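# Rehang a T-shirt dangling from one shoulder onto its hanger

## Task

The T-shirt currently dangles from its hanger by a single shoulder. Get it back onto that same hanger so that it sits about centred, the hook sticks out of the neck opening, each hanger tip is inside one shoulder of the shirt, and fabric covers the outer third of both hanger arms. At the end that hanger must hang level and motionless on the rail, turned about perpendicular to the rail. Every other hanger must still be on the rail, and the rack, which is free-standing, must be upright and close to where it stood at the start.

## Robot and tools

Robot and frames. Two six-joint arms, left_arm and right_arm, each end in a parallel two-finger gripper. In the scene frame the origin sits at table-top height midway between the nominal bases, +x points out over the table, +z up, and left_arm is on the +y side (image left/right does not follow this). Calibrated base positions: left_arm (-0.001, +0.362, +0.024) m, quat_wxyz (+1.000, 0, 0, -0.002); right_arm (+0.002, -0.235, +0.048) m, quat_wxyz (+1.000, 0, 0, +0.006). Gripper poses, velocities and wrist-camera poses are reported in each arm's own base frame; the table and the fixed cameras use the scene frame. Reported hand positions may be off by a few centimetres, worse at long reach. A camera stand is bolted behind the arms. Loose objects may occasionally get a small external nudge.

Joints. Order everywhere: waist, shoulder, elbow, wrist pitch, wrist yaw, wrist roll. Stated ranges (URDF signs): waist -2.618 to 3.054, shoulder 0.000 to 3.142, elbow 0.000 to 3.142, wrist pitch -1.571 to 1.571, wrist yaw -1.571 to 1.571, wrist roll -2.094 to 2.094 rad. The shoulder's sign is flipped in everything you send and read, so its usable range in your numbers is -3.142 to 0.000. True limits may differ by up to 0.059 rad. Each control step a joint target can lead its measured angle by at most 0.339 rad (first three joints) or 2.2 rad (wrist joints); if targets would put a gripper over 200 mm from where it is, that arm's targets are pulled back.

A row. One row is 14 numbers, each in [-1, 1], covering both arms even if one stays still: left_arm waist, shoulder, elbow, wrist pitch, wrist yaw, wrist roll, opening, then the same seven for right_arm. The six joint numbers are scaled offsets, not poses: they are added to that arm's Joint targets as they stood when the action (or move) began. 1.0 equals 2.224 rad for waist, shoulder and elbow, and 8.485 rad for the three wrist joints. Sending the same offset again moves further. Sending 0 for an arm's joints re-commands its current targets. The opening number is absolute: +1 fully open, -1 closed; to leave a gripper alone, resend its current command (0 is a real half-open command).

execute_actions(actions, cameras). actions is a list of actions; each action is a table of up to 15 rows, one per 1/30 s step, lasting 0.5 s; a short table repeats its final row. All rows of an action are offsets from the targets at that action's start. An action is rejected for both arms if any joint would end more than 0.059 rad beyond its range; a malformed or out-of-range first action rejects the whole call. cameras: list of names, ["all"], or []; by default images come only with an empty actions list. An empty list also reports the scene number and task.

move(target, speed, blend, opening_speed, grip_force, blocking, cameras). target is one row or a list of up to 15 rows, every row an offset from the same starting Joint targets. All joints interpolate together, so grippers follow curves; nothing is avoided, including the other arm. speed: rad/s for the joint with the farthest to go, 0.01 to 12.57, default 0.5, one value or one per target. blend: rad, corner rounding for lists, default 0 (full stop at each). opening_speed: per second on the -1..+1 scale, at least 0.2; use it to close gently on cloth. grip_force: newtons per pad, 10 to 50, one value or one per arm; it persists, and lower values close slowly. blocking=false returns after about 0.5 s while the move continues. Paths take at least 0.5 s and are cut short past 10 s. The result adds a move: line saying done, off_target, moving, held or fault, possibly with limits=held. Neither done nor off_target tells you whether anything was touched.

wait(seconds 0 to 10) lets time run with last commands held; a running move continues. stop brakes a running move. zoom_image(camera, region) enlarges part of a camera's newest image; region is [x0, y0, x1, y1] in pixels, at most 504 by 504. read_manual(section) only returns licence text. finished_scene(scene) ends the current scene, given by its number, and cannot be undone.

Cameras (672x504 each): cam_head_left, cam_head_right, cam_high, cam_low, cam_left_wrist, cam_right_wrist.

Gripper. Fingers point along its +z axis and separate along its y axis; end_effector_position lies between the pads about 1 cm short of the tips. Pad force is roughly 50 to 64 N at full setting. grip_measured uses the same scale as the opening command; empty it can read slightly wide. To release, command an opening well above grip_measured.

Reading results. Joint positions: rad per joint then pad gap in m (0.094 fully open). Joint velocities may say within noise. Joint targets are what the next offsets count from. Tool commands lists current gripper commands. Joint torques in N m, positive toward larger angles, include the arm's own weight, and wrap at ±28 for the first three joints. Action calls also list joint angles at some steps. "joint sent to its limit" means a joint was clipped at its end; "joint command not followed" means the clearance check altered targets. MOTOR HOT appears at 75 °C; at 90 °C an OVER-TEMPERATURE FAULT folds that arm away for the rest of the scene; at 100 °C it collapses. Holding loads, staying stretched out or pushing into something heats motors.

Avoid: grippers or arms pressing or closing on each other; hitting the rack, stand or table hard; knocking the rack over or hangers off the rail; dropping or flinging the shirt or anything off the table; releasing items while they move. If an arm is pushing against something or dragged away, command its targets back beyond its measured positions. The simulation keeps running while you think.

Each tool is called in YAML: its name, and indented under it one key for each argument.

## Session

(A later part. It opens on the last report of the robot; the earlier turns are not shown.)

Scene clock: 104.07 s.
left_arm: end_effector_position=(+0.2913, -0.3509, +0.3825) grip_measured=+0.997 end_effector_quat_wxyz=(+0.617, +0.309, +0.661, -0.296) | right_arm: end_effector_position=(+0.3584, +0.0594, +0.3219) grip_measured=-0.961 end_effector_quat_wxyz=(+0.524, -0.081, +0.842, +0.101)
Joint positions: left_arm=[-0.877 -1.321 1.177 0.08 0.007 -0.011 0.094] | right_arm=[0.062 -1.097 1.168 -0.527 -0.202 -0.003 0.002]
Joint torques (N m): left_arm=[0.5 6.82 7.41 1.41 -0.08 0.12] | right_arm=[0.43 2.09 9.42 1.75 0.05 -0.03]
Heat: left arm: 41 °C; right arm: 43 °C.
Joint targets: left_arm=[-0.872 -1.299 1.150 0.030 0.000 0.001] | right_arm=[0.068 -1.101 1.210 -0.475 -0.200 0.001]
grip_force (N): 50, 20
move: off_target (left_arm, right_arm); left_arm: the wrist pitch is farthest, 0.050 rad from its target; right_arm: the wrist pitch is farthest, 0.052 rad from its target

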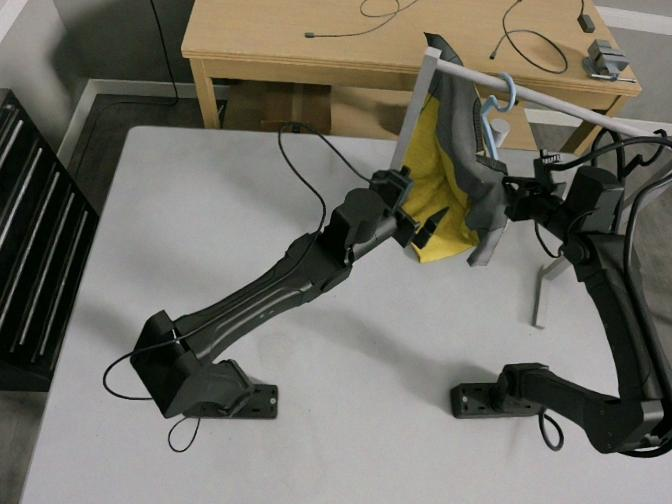

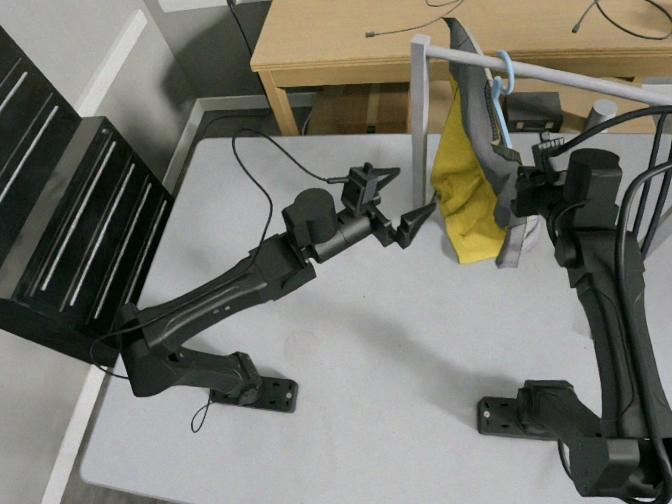

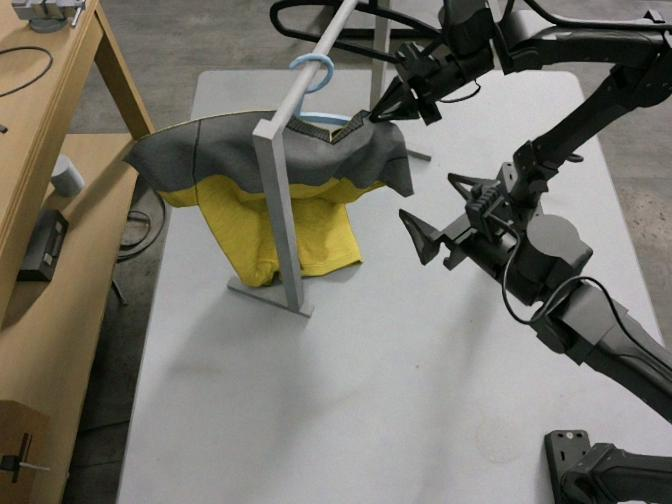

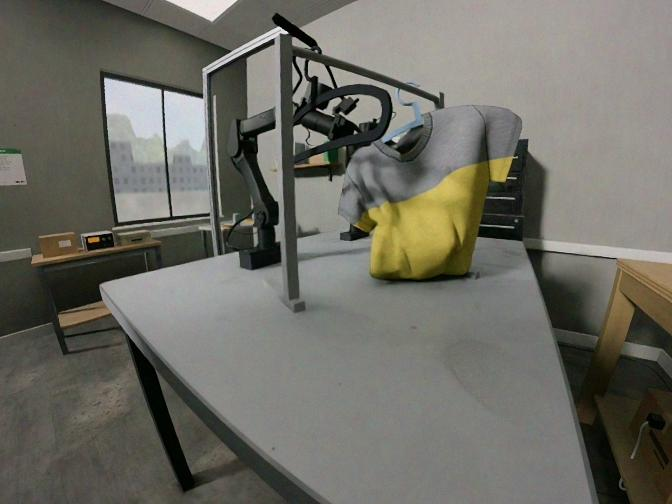

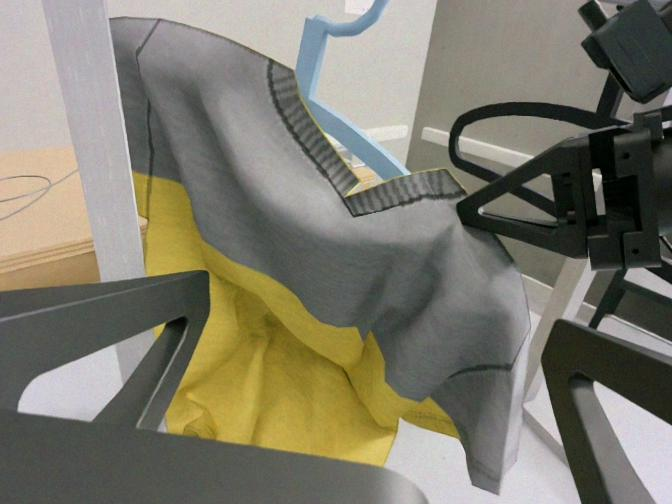

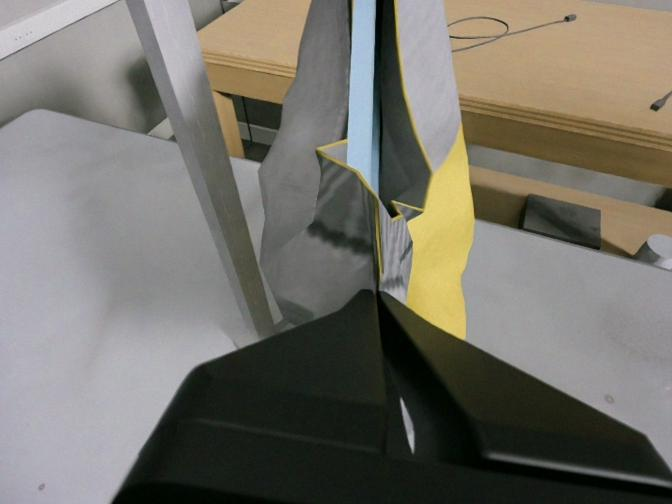

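move:
  target: [0,0,0,0,0,0,1,0,-0.0463,0.1574,-0.0289,0,0,-1]
  cameras: ["all"]
  speed: 0.35

zoom_image:
  camera: "cam_low"
  region: [250, 50, 530, 300]

Scene clock: 106.00 s.
left_arm: end_effector_position=(+0.2913, -0.3509, +0.3825) grip_measured=+0.997 end_effector_quat_wxyz=(+0.617, +0.309, +0.661, -0.296) | right_arm: end_effector_position=(+0.3639, +0.0594, +0.4047) grip_measured=-0.961 end_effector_quat_wxyz=(+0.552, -0.082, +0.824, +0.099)
Joint positions: left_arm=[-0.877 -1.321 1.177 0.08 0.007 -0.011 0.094] | right_arm=[0.062 -1.2 1.519 -0.708 -0.2 -0.003 0.002]
Joint torques (N m): left_arm=[0.44 6.75 7.13 1.43 -0.08 0.09] | right_arm=[0.42 2.4 8.83 1.2 0.02 -0.03]
Heat: left arm: 41 °C; right arm: 43 °C.
Joint targets: left_arm=[-0.872 -1.299 1.150 0.030 0.000 0.001] | right_arm=[0.068 -1.204 1.561 -0.720 -0.200 0.001]
grip_force (N): 50, 20
move: off_target (left_arm, right_arm); left_arm: the wrist pitch is farthest, 0.050 rad from its target; right_arm: the elbow is farthest, 0.041 rad from its target

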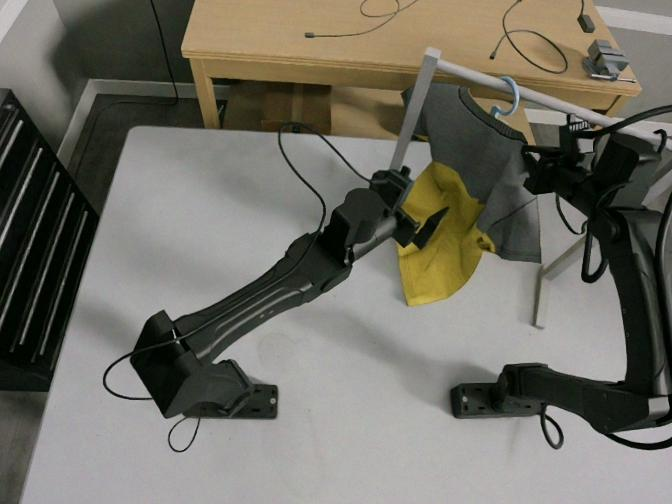

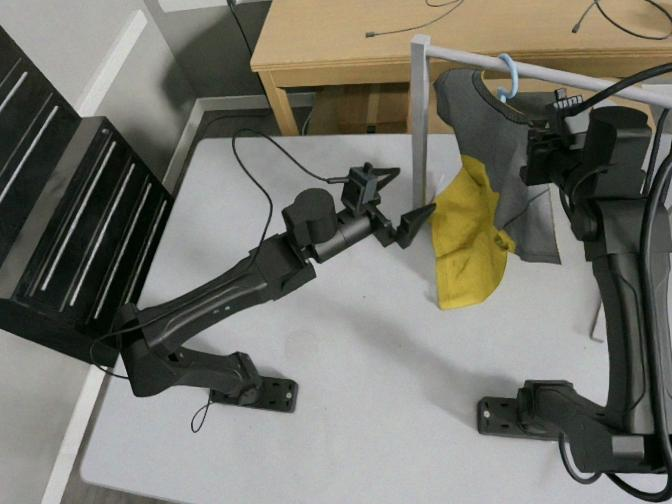

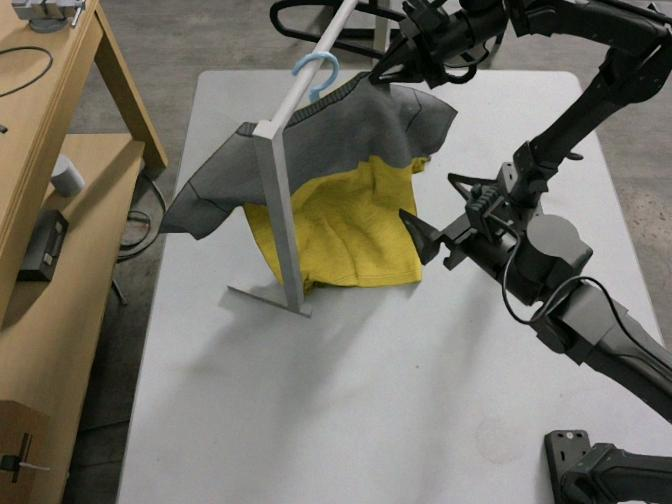

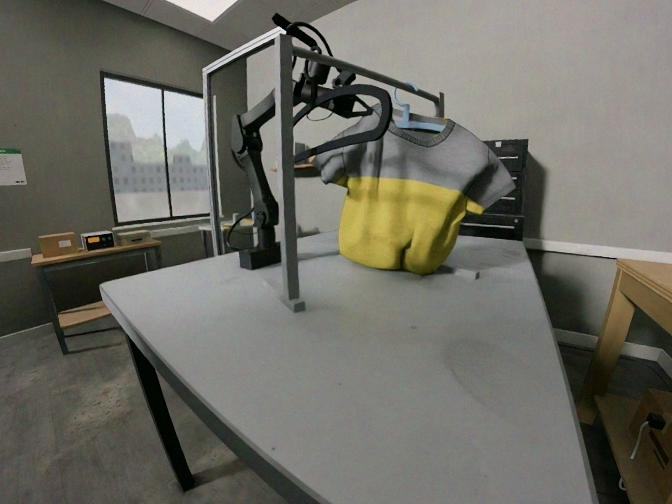

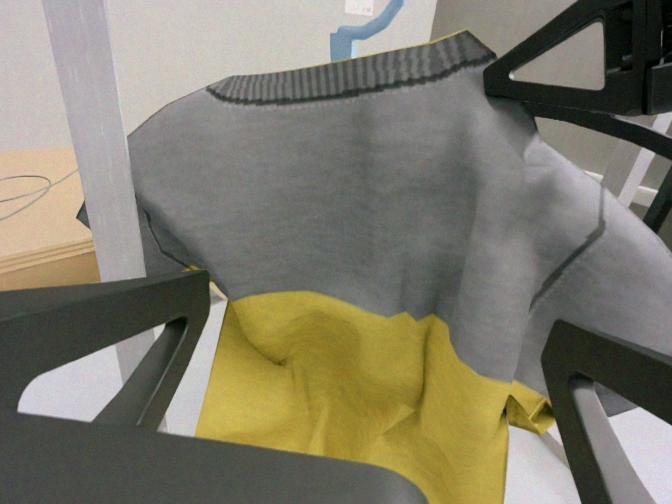

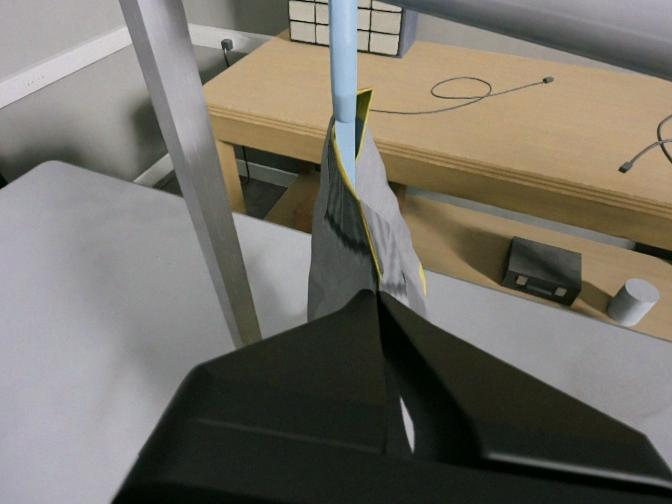

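Scaled by 1.800 from the camera's 672x504 image, which has a finer 960x720 frame.

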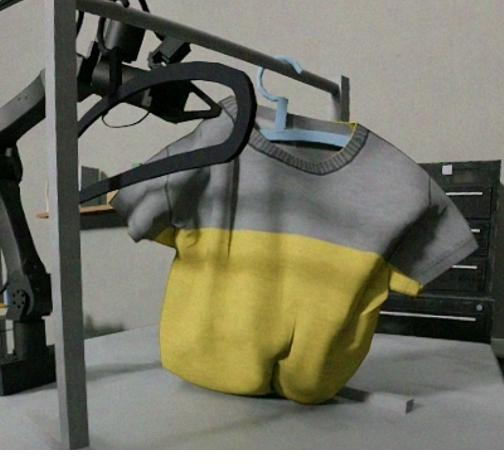

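move:
  target: [0.225,0.15,0,0,0,0,0,0,0.024,-0.083,0.0149,0,0,-1]
  cameras: ["cam_low","cam_right_wrist","cam_head_right"]
  speed: 0.5

zoom_image:
  camera: "cam_low"
  region: [250, 50, 530, 300]

Scene clock: 107.77 s.
left_arm: end_effector_position=(+0.3160, -0.1229, +0.5138) grip_measured=+0.003 end_effector_quat_wxyz=(+0.784, +0.108, +0.592, -0.152) | right_arm: end_effector_position=(+0.3664, +0.0596, +0.3734) grip_measured=-0.961 end_effector_quat_wxyz=(+0.540, -0.081, +0.832, +0.100)
Joint positions: left_arm=[-0.375 -0.968 1.174 0.073 -0.002 -0.011 0.047] | right_arm=[0.062 -1.172 1.391 -0.637 -0.2 -0.003 0.002]
Joint torques (N m): left_arm=[0.16 1.42 6.45 1.34 -0.03 0.11] | right_arm=[0.42 4.7 4.93 1.68 0.02 -0.03]
Heat: left arm: 41 °C; right arm: 43 °C.
Joint targets: left_arm=[-0.371 -0.965 1.150 0.030 0.000 0.001] | right_arm=[0.068 -1.151 1.376 -0.594 -0.200 0.001]
grip_force (N): 50, 20
move: off_target (left_arm, right_arm); left_arm: the wrist pitch is farthest, 0.043 rad from its target; right_arm: the wrist pitch is farthest, 0.044 rad from its target
Images, in order (width x height): cam_head_right 672x504, cam_low 672x504, cam_right_wrist 672x504.

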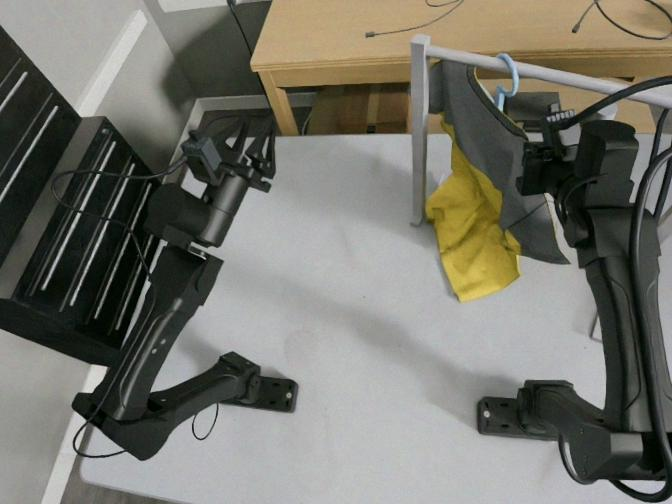

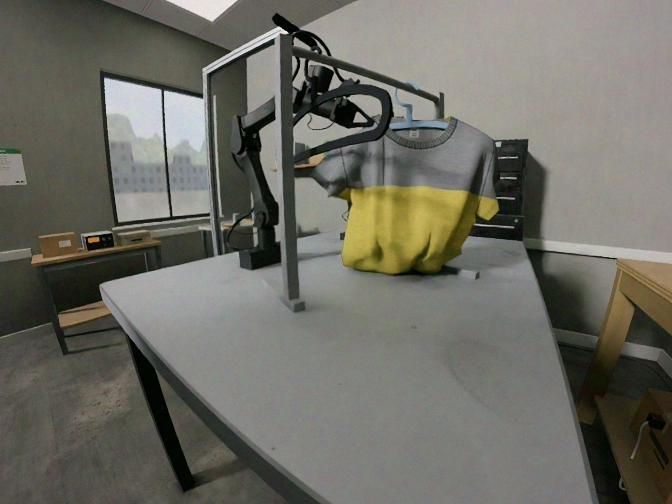

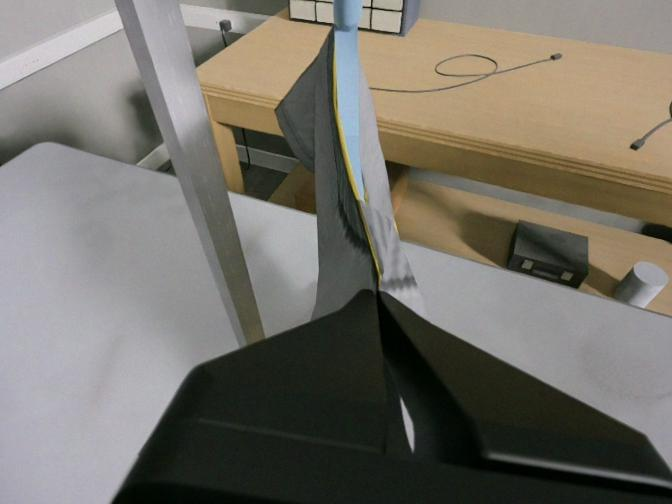

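Scaled by 1.800 from the camera's 672x504 image, which has a finer 960x720 frame.

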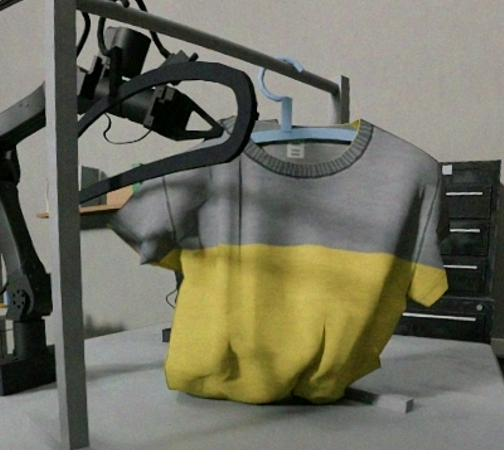

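move:
  target:
    - [0,0,0,0,0,0,0,0.1826,0.0135,-0.07,0.031,0.0825,0,-1]
    - [0,0,0,0,0,0,0,0.304,-0.0854,-0.081,0.0754,0.159,0,-1]
  cameras: ["all"]
  speed: 0.5
  blend: [0.1,0]

zoom_image:
  camera: "cam_low"
  region: [250, 50, 530, 300]

Scene clock: 111.90 s.
left_arm: end_effector_position=(+0.3160, -0.1229, +0.5138) grip_measured=+0.003 end_effector_quat_wxyz=(+0.784, +0.108, +0.592, -0.152) | right_arm: end_effector_position=(+0.3718, +0.1190, +0.3835) grip_measured=-0.961 end_effector_quat_wxyz=(+0.663, +0.099, +0.720, -0.178)
Joint positions: left_arm=[-0.375 -0.968 1.174 0.073 -0.002 -0.011 0.047] | right_arm=[0.739 -1.338 1.207 -0.004 1.134 -0.003 0.002]
Joint torques (N m): left_arm=[0.35 1.36 6.76 1.38 -0.02 0.09] | right_arm=[0.34 4.44 5.48 1.51 0.18 -0.03]
Heat: left arm: 41 °C; right arm: 44 °C.
Joint targets: left_arm=[-0.371 -0.965 1.150 0.030 0.000 0.001] | right_arm=[0.743 -1.341 1.196 0.046 1.149 0.001]
grip_force (N): 50, 20
move: off_target (left_arm, right_arm); left_arm: the wrist pitch is farthest, 0.043 rad from its target; right_arm: the wrist pitch is farthest, 0.050 rad from its target

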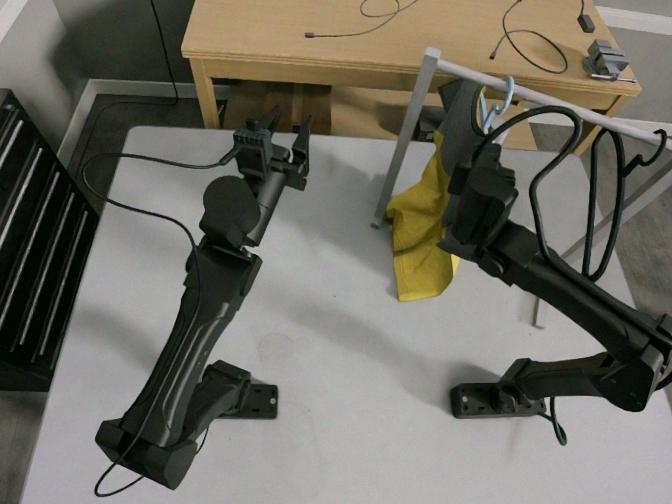

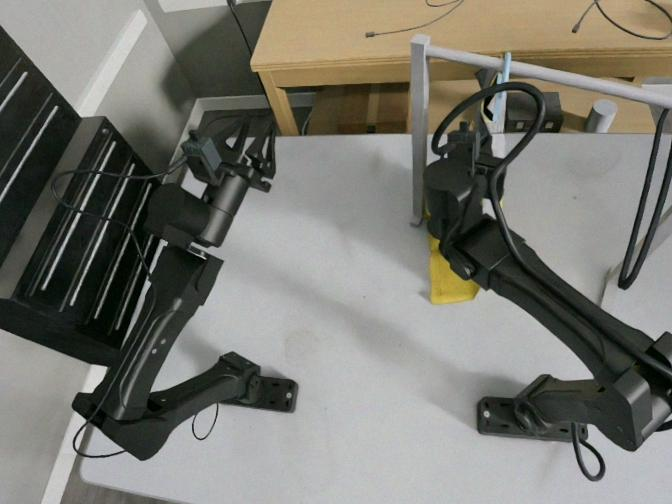

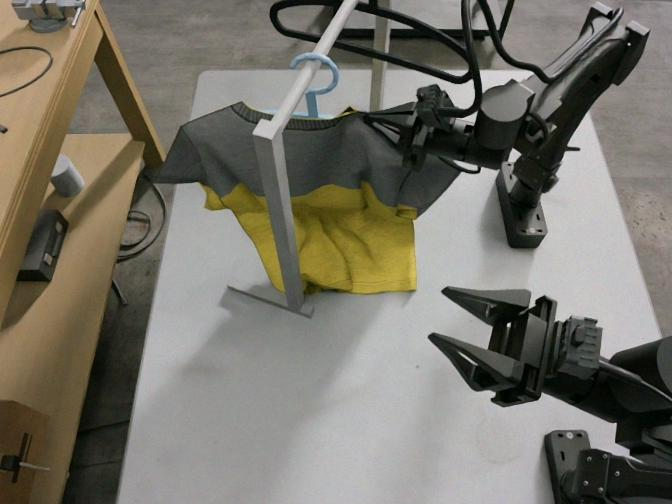

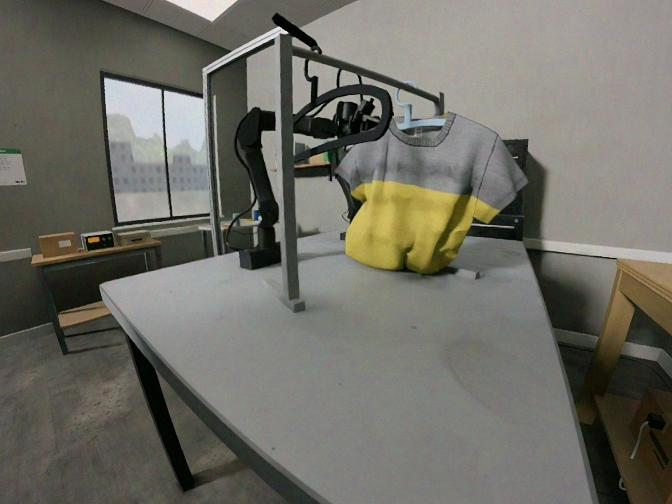

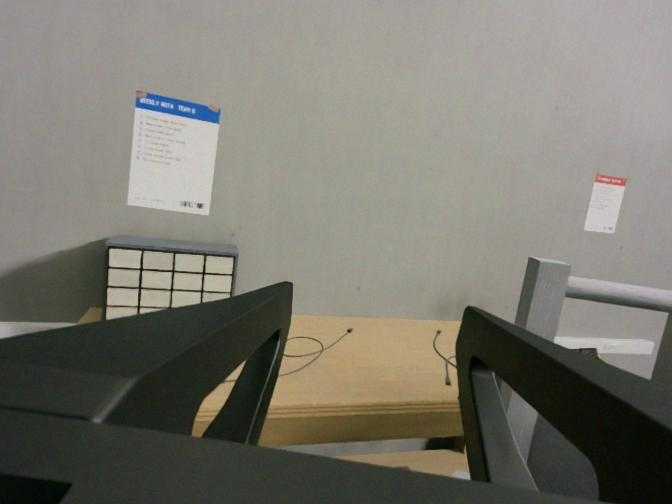

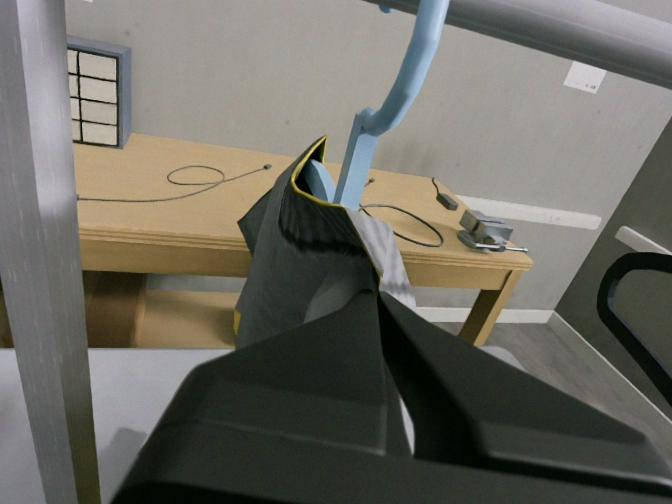

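Scaled by 1.800 from the camera's 672x504 image, which has a finer 960x720 frame.

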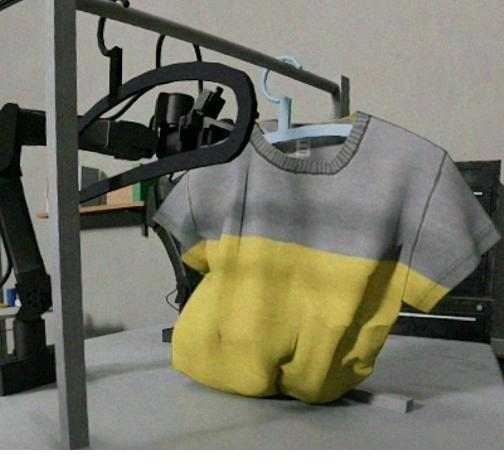

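move:
  target:
    - [0,0,0,0,0,0,0,0,0,0,0,0,0,0.1]
    - [0,0,0,0,0,0,0,0.1655,0.0733,-0.0683,0.003,0.0372,0,0.1]
  cameras: ["all"]
  speed: 0.4
  opening_speed: 0.6

zoom_image:
  camera: "cam_low"
  region: [250, 50, 530, 300]

Scene clock: 116.00 s.
left_arm: end_effector_position=(+0.3160, -0.1229, +0.5138) grip_measured=+0.003 end_effector_quat_wxyz=(+0.784, +0.108, +0.592, -0.152) | right_arm: end_effector_position=(+0.2784, +0.1598, +0.3798) grip_measured=+0.098 end_effector_quat_wxyz=(+0.685, +0.083, +0.707, -0.157)
Joint positions: left_arm=[-0.375 -0.968 1.174 0.073 -0.002 -0.011 0.047] | right_arm=[1.109 -1.201 1.059 0.036 1.45 -0.003 0.052]
Joint torques (N m): left_arm=[0.16 1.31 6.5 1.37 0.02 0.12] | right_arm=[0.16 5.31 5.09 1.21 0.18 -0.02]
Heat: left arm: 41 °C; right arm: 43 °C.
Joint targets: left_arm=[-0.371 -0.965 1.150 0.030 0.000 0.001] | right_arm=[1.112 -1.178 1.044 0.071 1.464 0.001]
grip_force (N): 50, 20
move: off_target (left_arm); left_arm: the wrist pitch is farthest, 0.043 rad from its target

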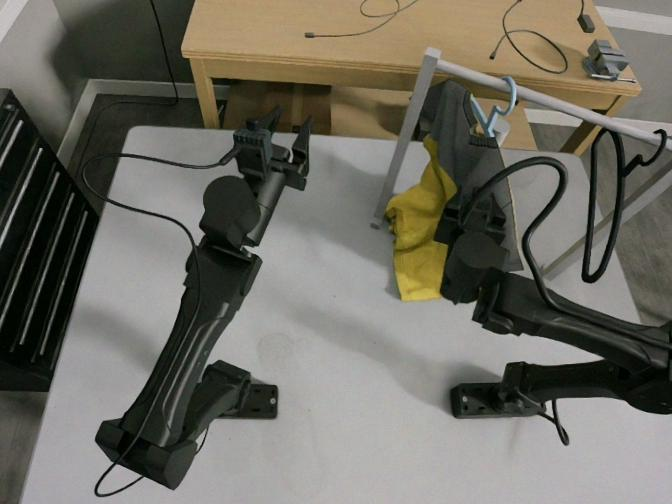

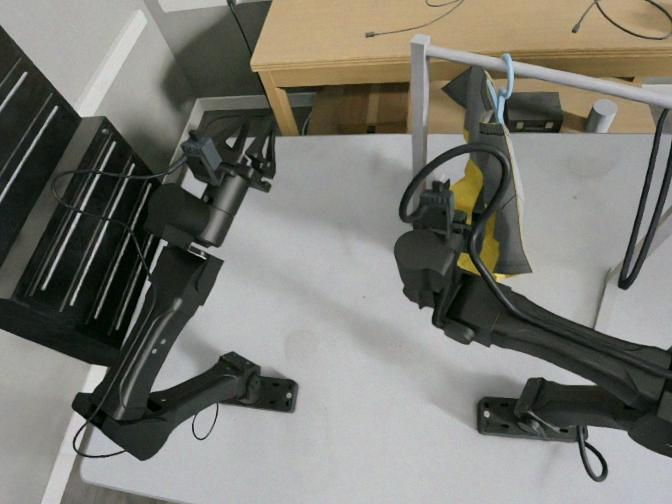

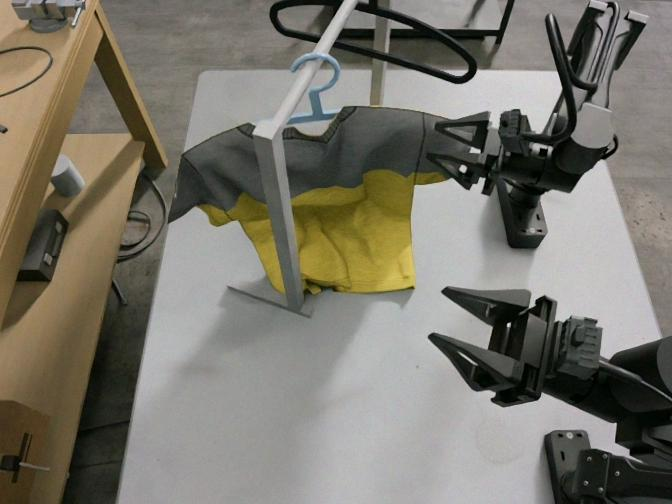

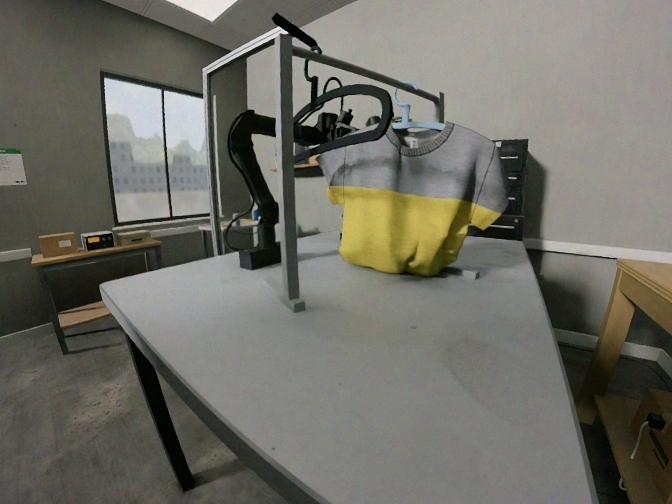

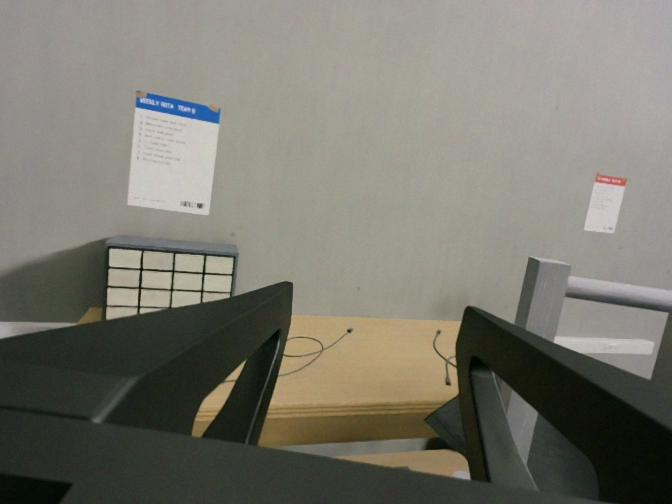

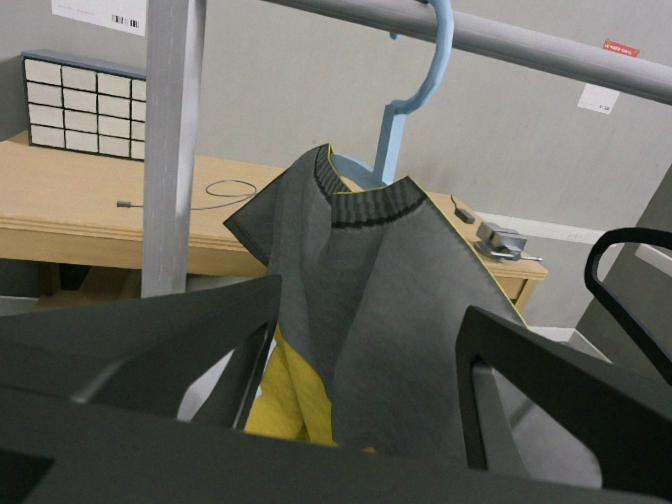

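Scaled by 1.800 from the camera's 672x504 image, which has a finer 960x720 frame.

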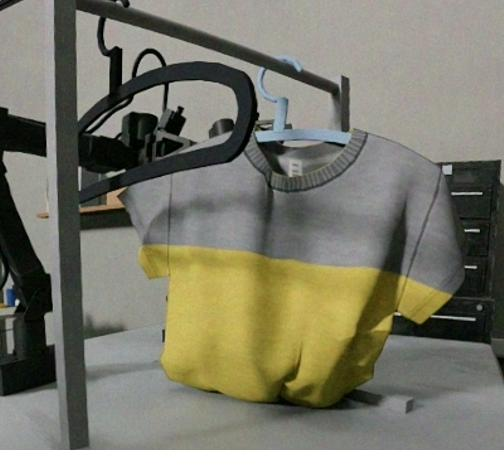

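move:
  target:
    - [0,0,0,0,0,0,0,0,0.03,0.22,-0.04,0,0,0.1]
    - [0,0,0,0,0,0,0,-0.2545,0.0683,0.25,-0.13,-0.0983,0.033,0.8]
  cameras: ["cam_head_left","cam_head_right","cam_right_wrist"]
  speed: 0.7
  blend: [0.1,0]

Scene clock: 121.07 s.
left_arm: end_effector_position=(+0.3160, -0.1229, +0.5138) grip_measured=+0.003 end_effector_quat_wxyz=(+0.784, +0.108, +0.592, -0.152) | right_arm: end_effector_position=(+0.2755, +0.0456, +0.4206) grip_measured=+0.798 end_effector_quat_wxyz=(+0.557, +0.044, +0.828, -0.047)
Joint positions: left_arm=[-0.375 -0.968 1.174 0.073 -0.002 -0.011 0.047] | right_arm=[0.55 -1.037 1.564 -1.01 0.63 0.268 0.084]
Joint torques (N m): left_arm=[0.5 1.32 6.48 1.37 -0.06 0.13] | right_arm=[-0.39 1.37 7.56 1.01 0.1 0.06]
Heat: left arm: 41 °C; right arm: 42 °C.
Joint targets: left_arm=[-0.371 -0.965 1.150 0.030 0.000 0.001] | right_arm=[0.546 -1.026 1.600 -1.032 0.630 0.281]
grip_force (N): 50, 20
move: off_target (left_arm, right_arm); target 2's new numbers were sent with right_arm's elbow 0.036 rad from that target; left_arm: the wrist pitch is farthest, 0.043 rad from its target; right_arm: the elbow is farthest, 0.036 rad from its target
Images, in order (width x height): cam_head_left 672x504, cam_head_right 672x504, cam_right_wrist 672x504.

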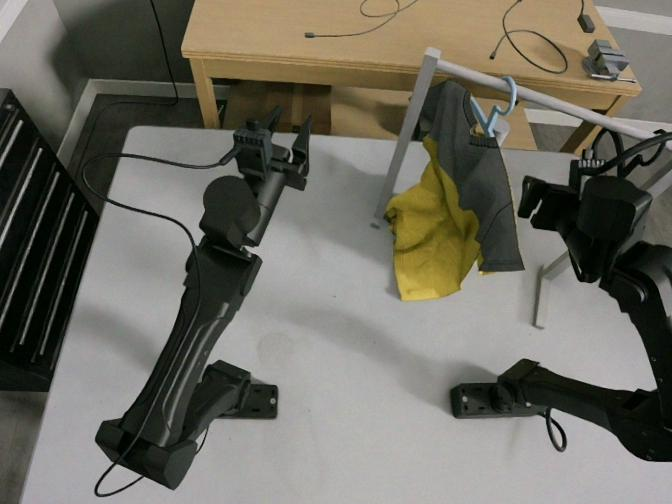

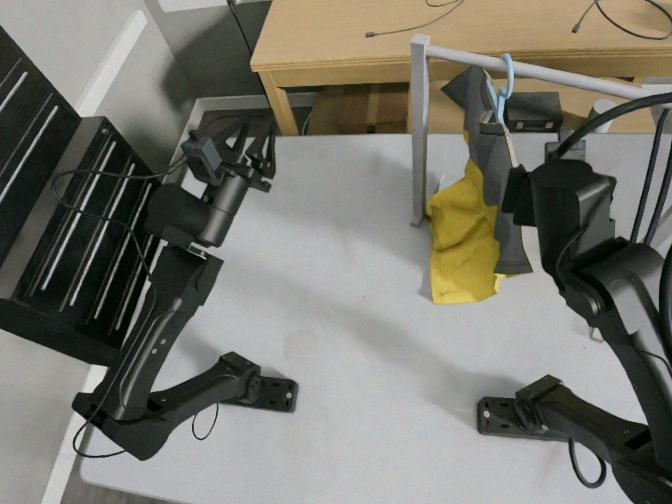

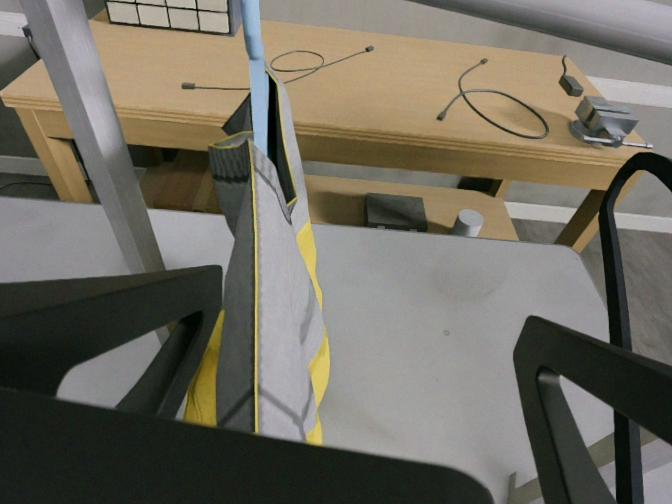

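move:
  target:
    - [0,0,0,0,0,0,0,0.04,0,0,0,0,0,0.8]
    - [0,0,0,0,0,0,0,0.04,0.0886,-0.21,0.032,0,0,0.8]
  cameras: ["cam_head_left","cam_head_right","cam_right_wrist"]
  speed: 0.4

Scene clock: 123.90 s.
left_arm: end_effector_position=(+0.3160, -0.1229, +0.5138) grip_measured=+0.003 end_effector_quat_wxyz=(+0.784, +0.108, +0.592, -0.152) | right_arm: end_effector_position=(+0.2638, +0.0621, +0.3415) grip_measured=+0.798 end_effector_quat_wxyz=(+0.551, +0.008, +0.834, -0.030)
Joint positions: left_arm=[-0.375 -0.968 1.174 0.073 -0.002 -0.011 0.047] | right_arm=[0.629 -0.843 1.144 -0.805 0.628 0.268 0.084]
Joint torques (N m): left_arm=[0.35 1.28 6.64 1.41 -0.07 0.06] | right_arm=[0.39 0.91 4.89 1.59 0.12 0.07]
Heat: left arm: 41 °C; right arm: 42 °C.
Joint targets: left_arm=[-0.371 -0.965 1.150 0.030 0.000 0.001] | right_arm=[0.634 -0.829 1.133 -0.760 0.630 0.281]
grip_force (N): 50, 20
move: off_target (left_arm, right_arm); left_arm: the wrist pitch is farthest, 0.043 rad from its target; right_arm: the wrist pitch is farthest, 0.044 rad from its target
Images, in order (width x height): cam_head_left 672x504, cam_head_right 672x504, cam_right_wrist 672x504.

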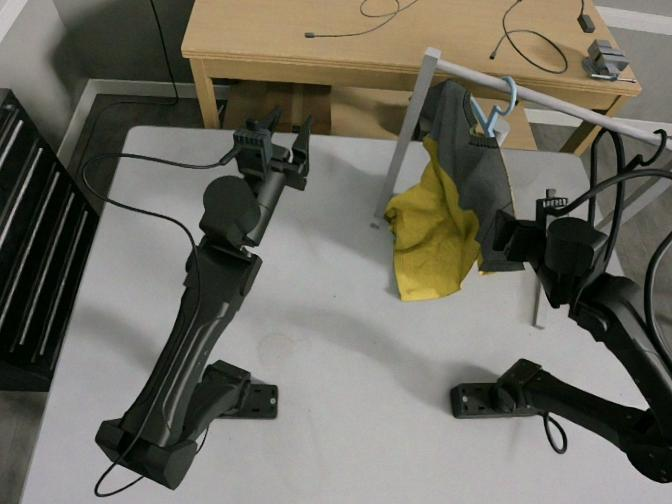

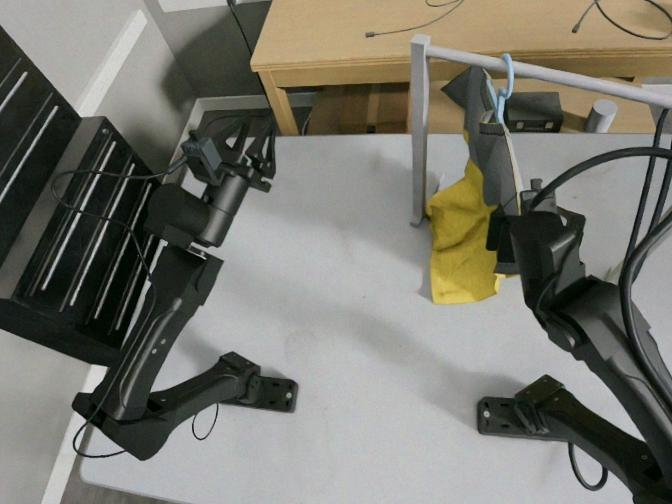

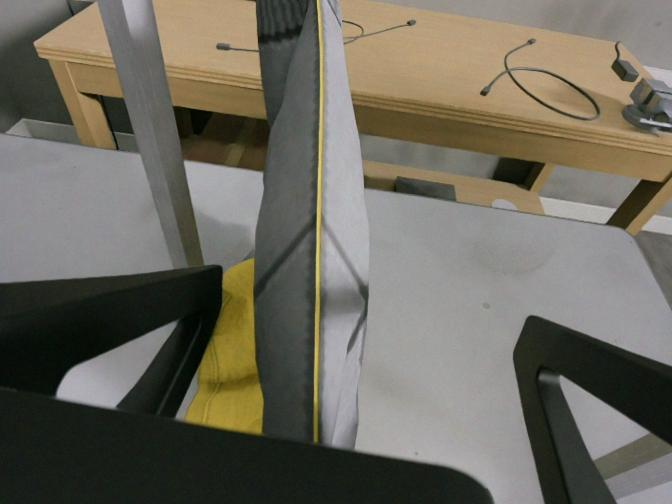

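move:
  target: [0,0,0,0,0,0,0,0,0,0,0,0,0,-1]
  grip_force: [50,40]
  cameras: ["cam_head_right","cam_right_wrist","cam_low"]

Scene clock: 127.67 s.
left_arm: end_effector_position=(+0.3160, -0.1229, +0.5138) grip_measured=+0.003 end_effector_quat_wxyz=(+0.784, +0.108, +0.592, -0.152) | right_arm: end_effector_position=(+0.2640, +0.0622, +0.3418) grip_measured=-0.972 end_effector_quat_wxyz=(+0.552, +0.008, +0.833, -0.029)
Joint positions: left_arm=[-0.375 -0.968 1.174 0.073 -0.002 -0.011 0.047] | right_arm=[0.629 -0.843 1.144 -0.803 0.628 0.268 0.001]
Joint torques (N m): left_arm=[0.29 1.35 6.52 1.36 0 0.06] | right_arm=[0.42 0.91 4.88 1.59 0.12 0.06]
Heat: left arm: 41 °C; right arm: 42 °C.
Joint targets: left_arm=[-0.371 -0.965 1.150 0.030 0.000 0.001] | right_arm=[0.634 -0.829 1.133 -0.760 0.630 0.281]
grip_force (N): 50, 40
move: off_target (left_arm, right_arm); left_arm: the wrist pitch is farthest, 0.043 rad from its target; right_arm: the wrist pitch is farthest, 0.043 rad from its target
Images, in order (width x height): cam_head_right 672x504, cam_low 672x504, cam_right_wrist 672x504.

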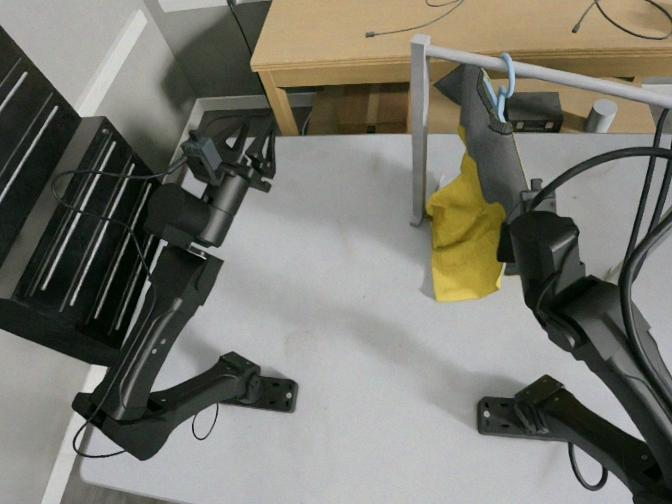

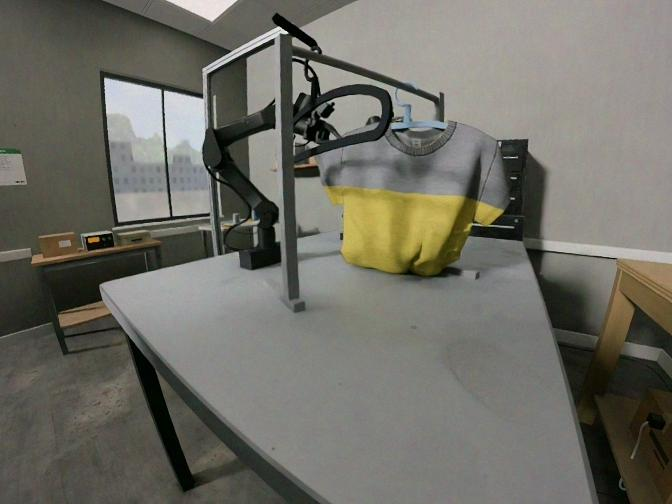

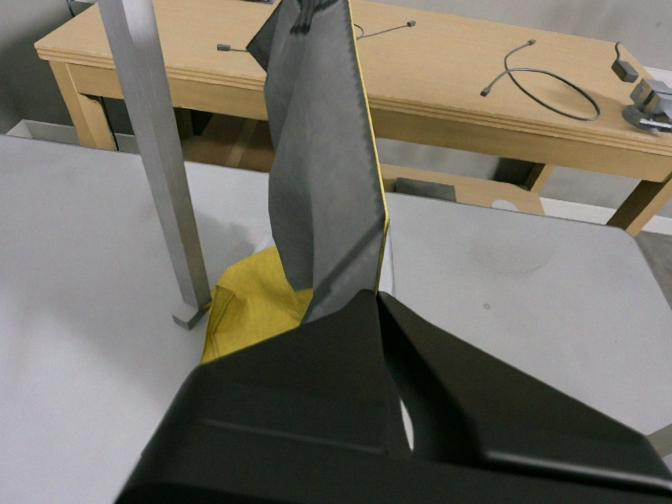

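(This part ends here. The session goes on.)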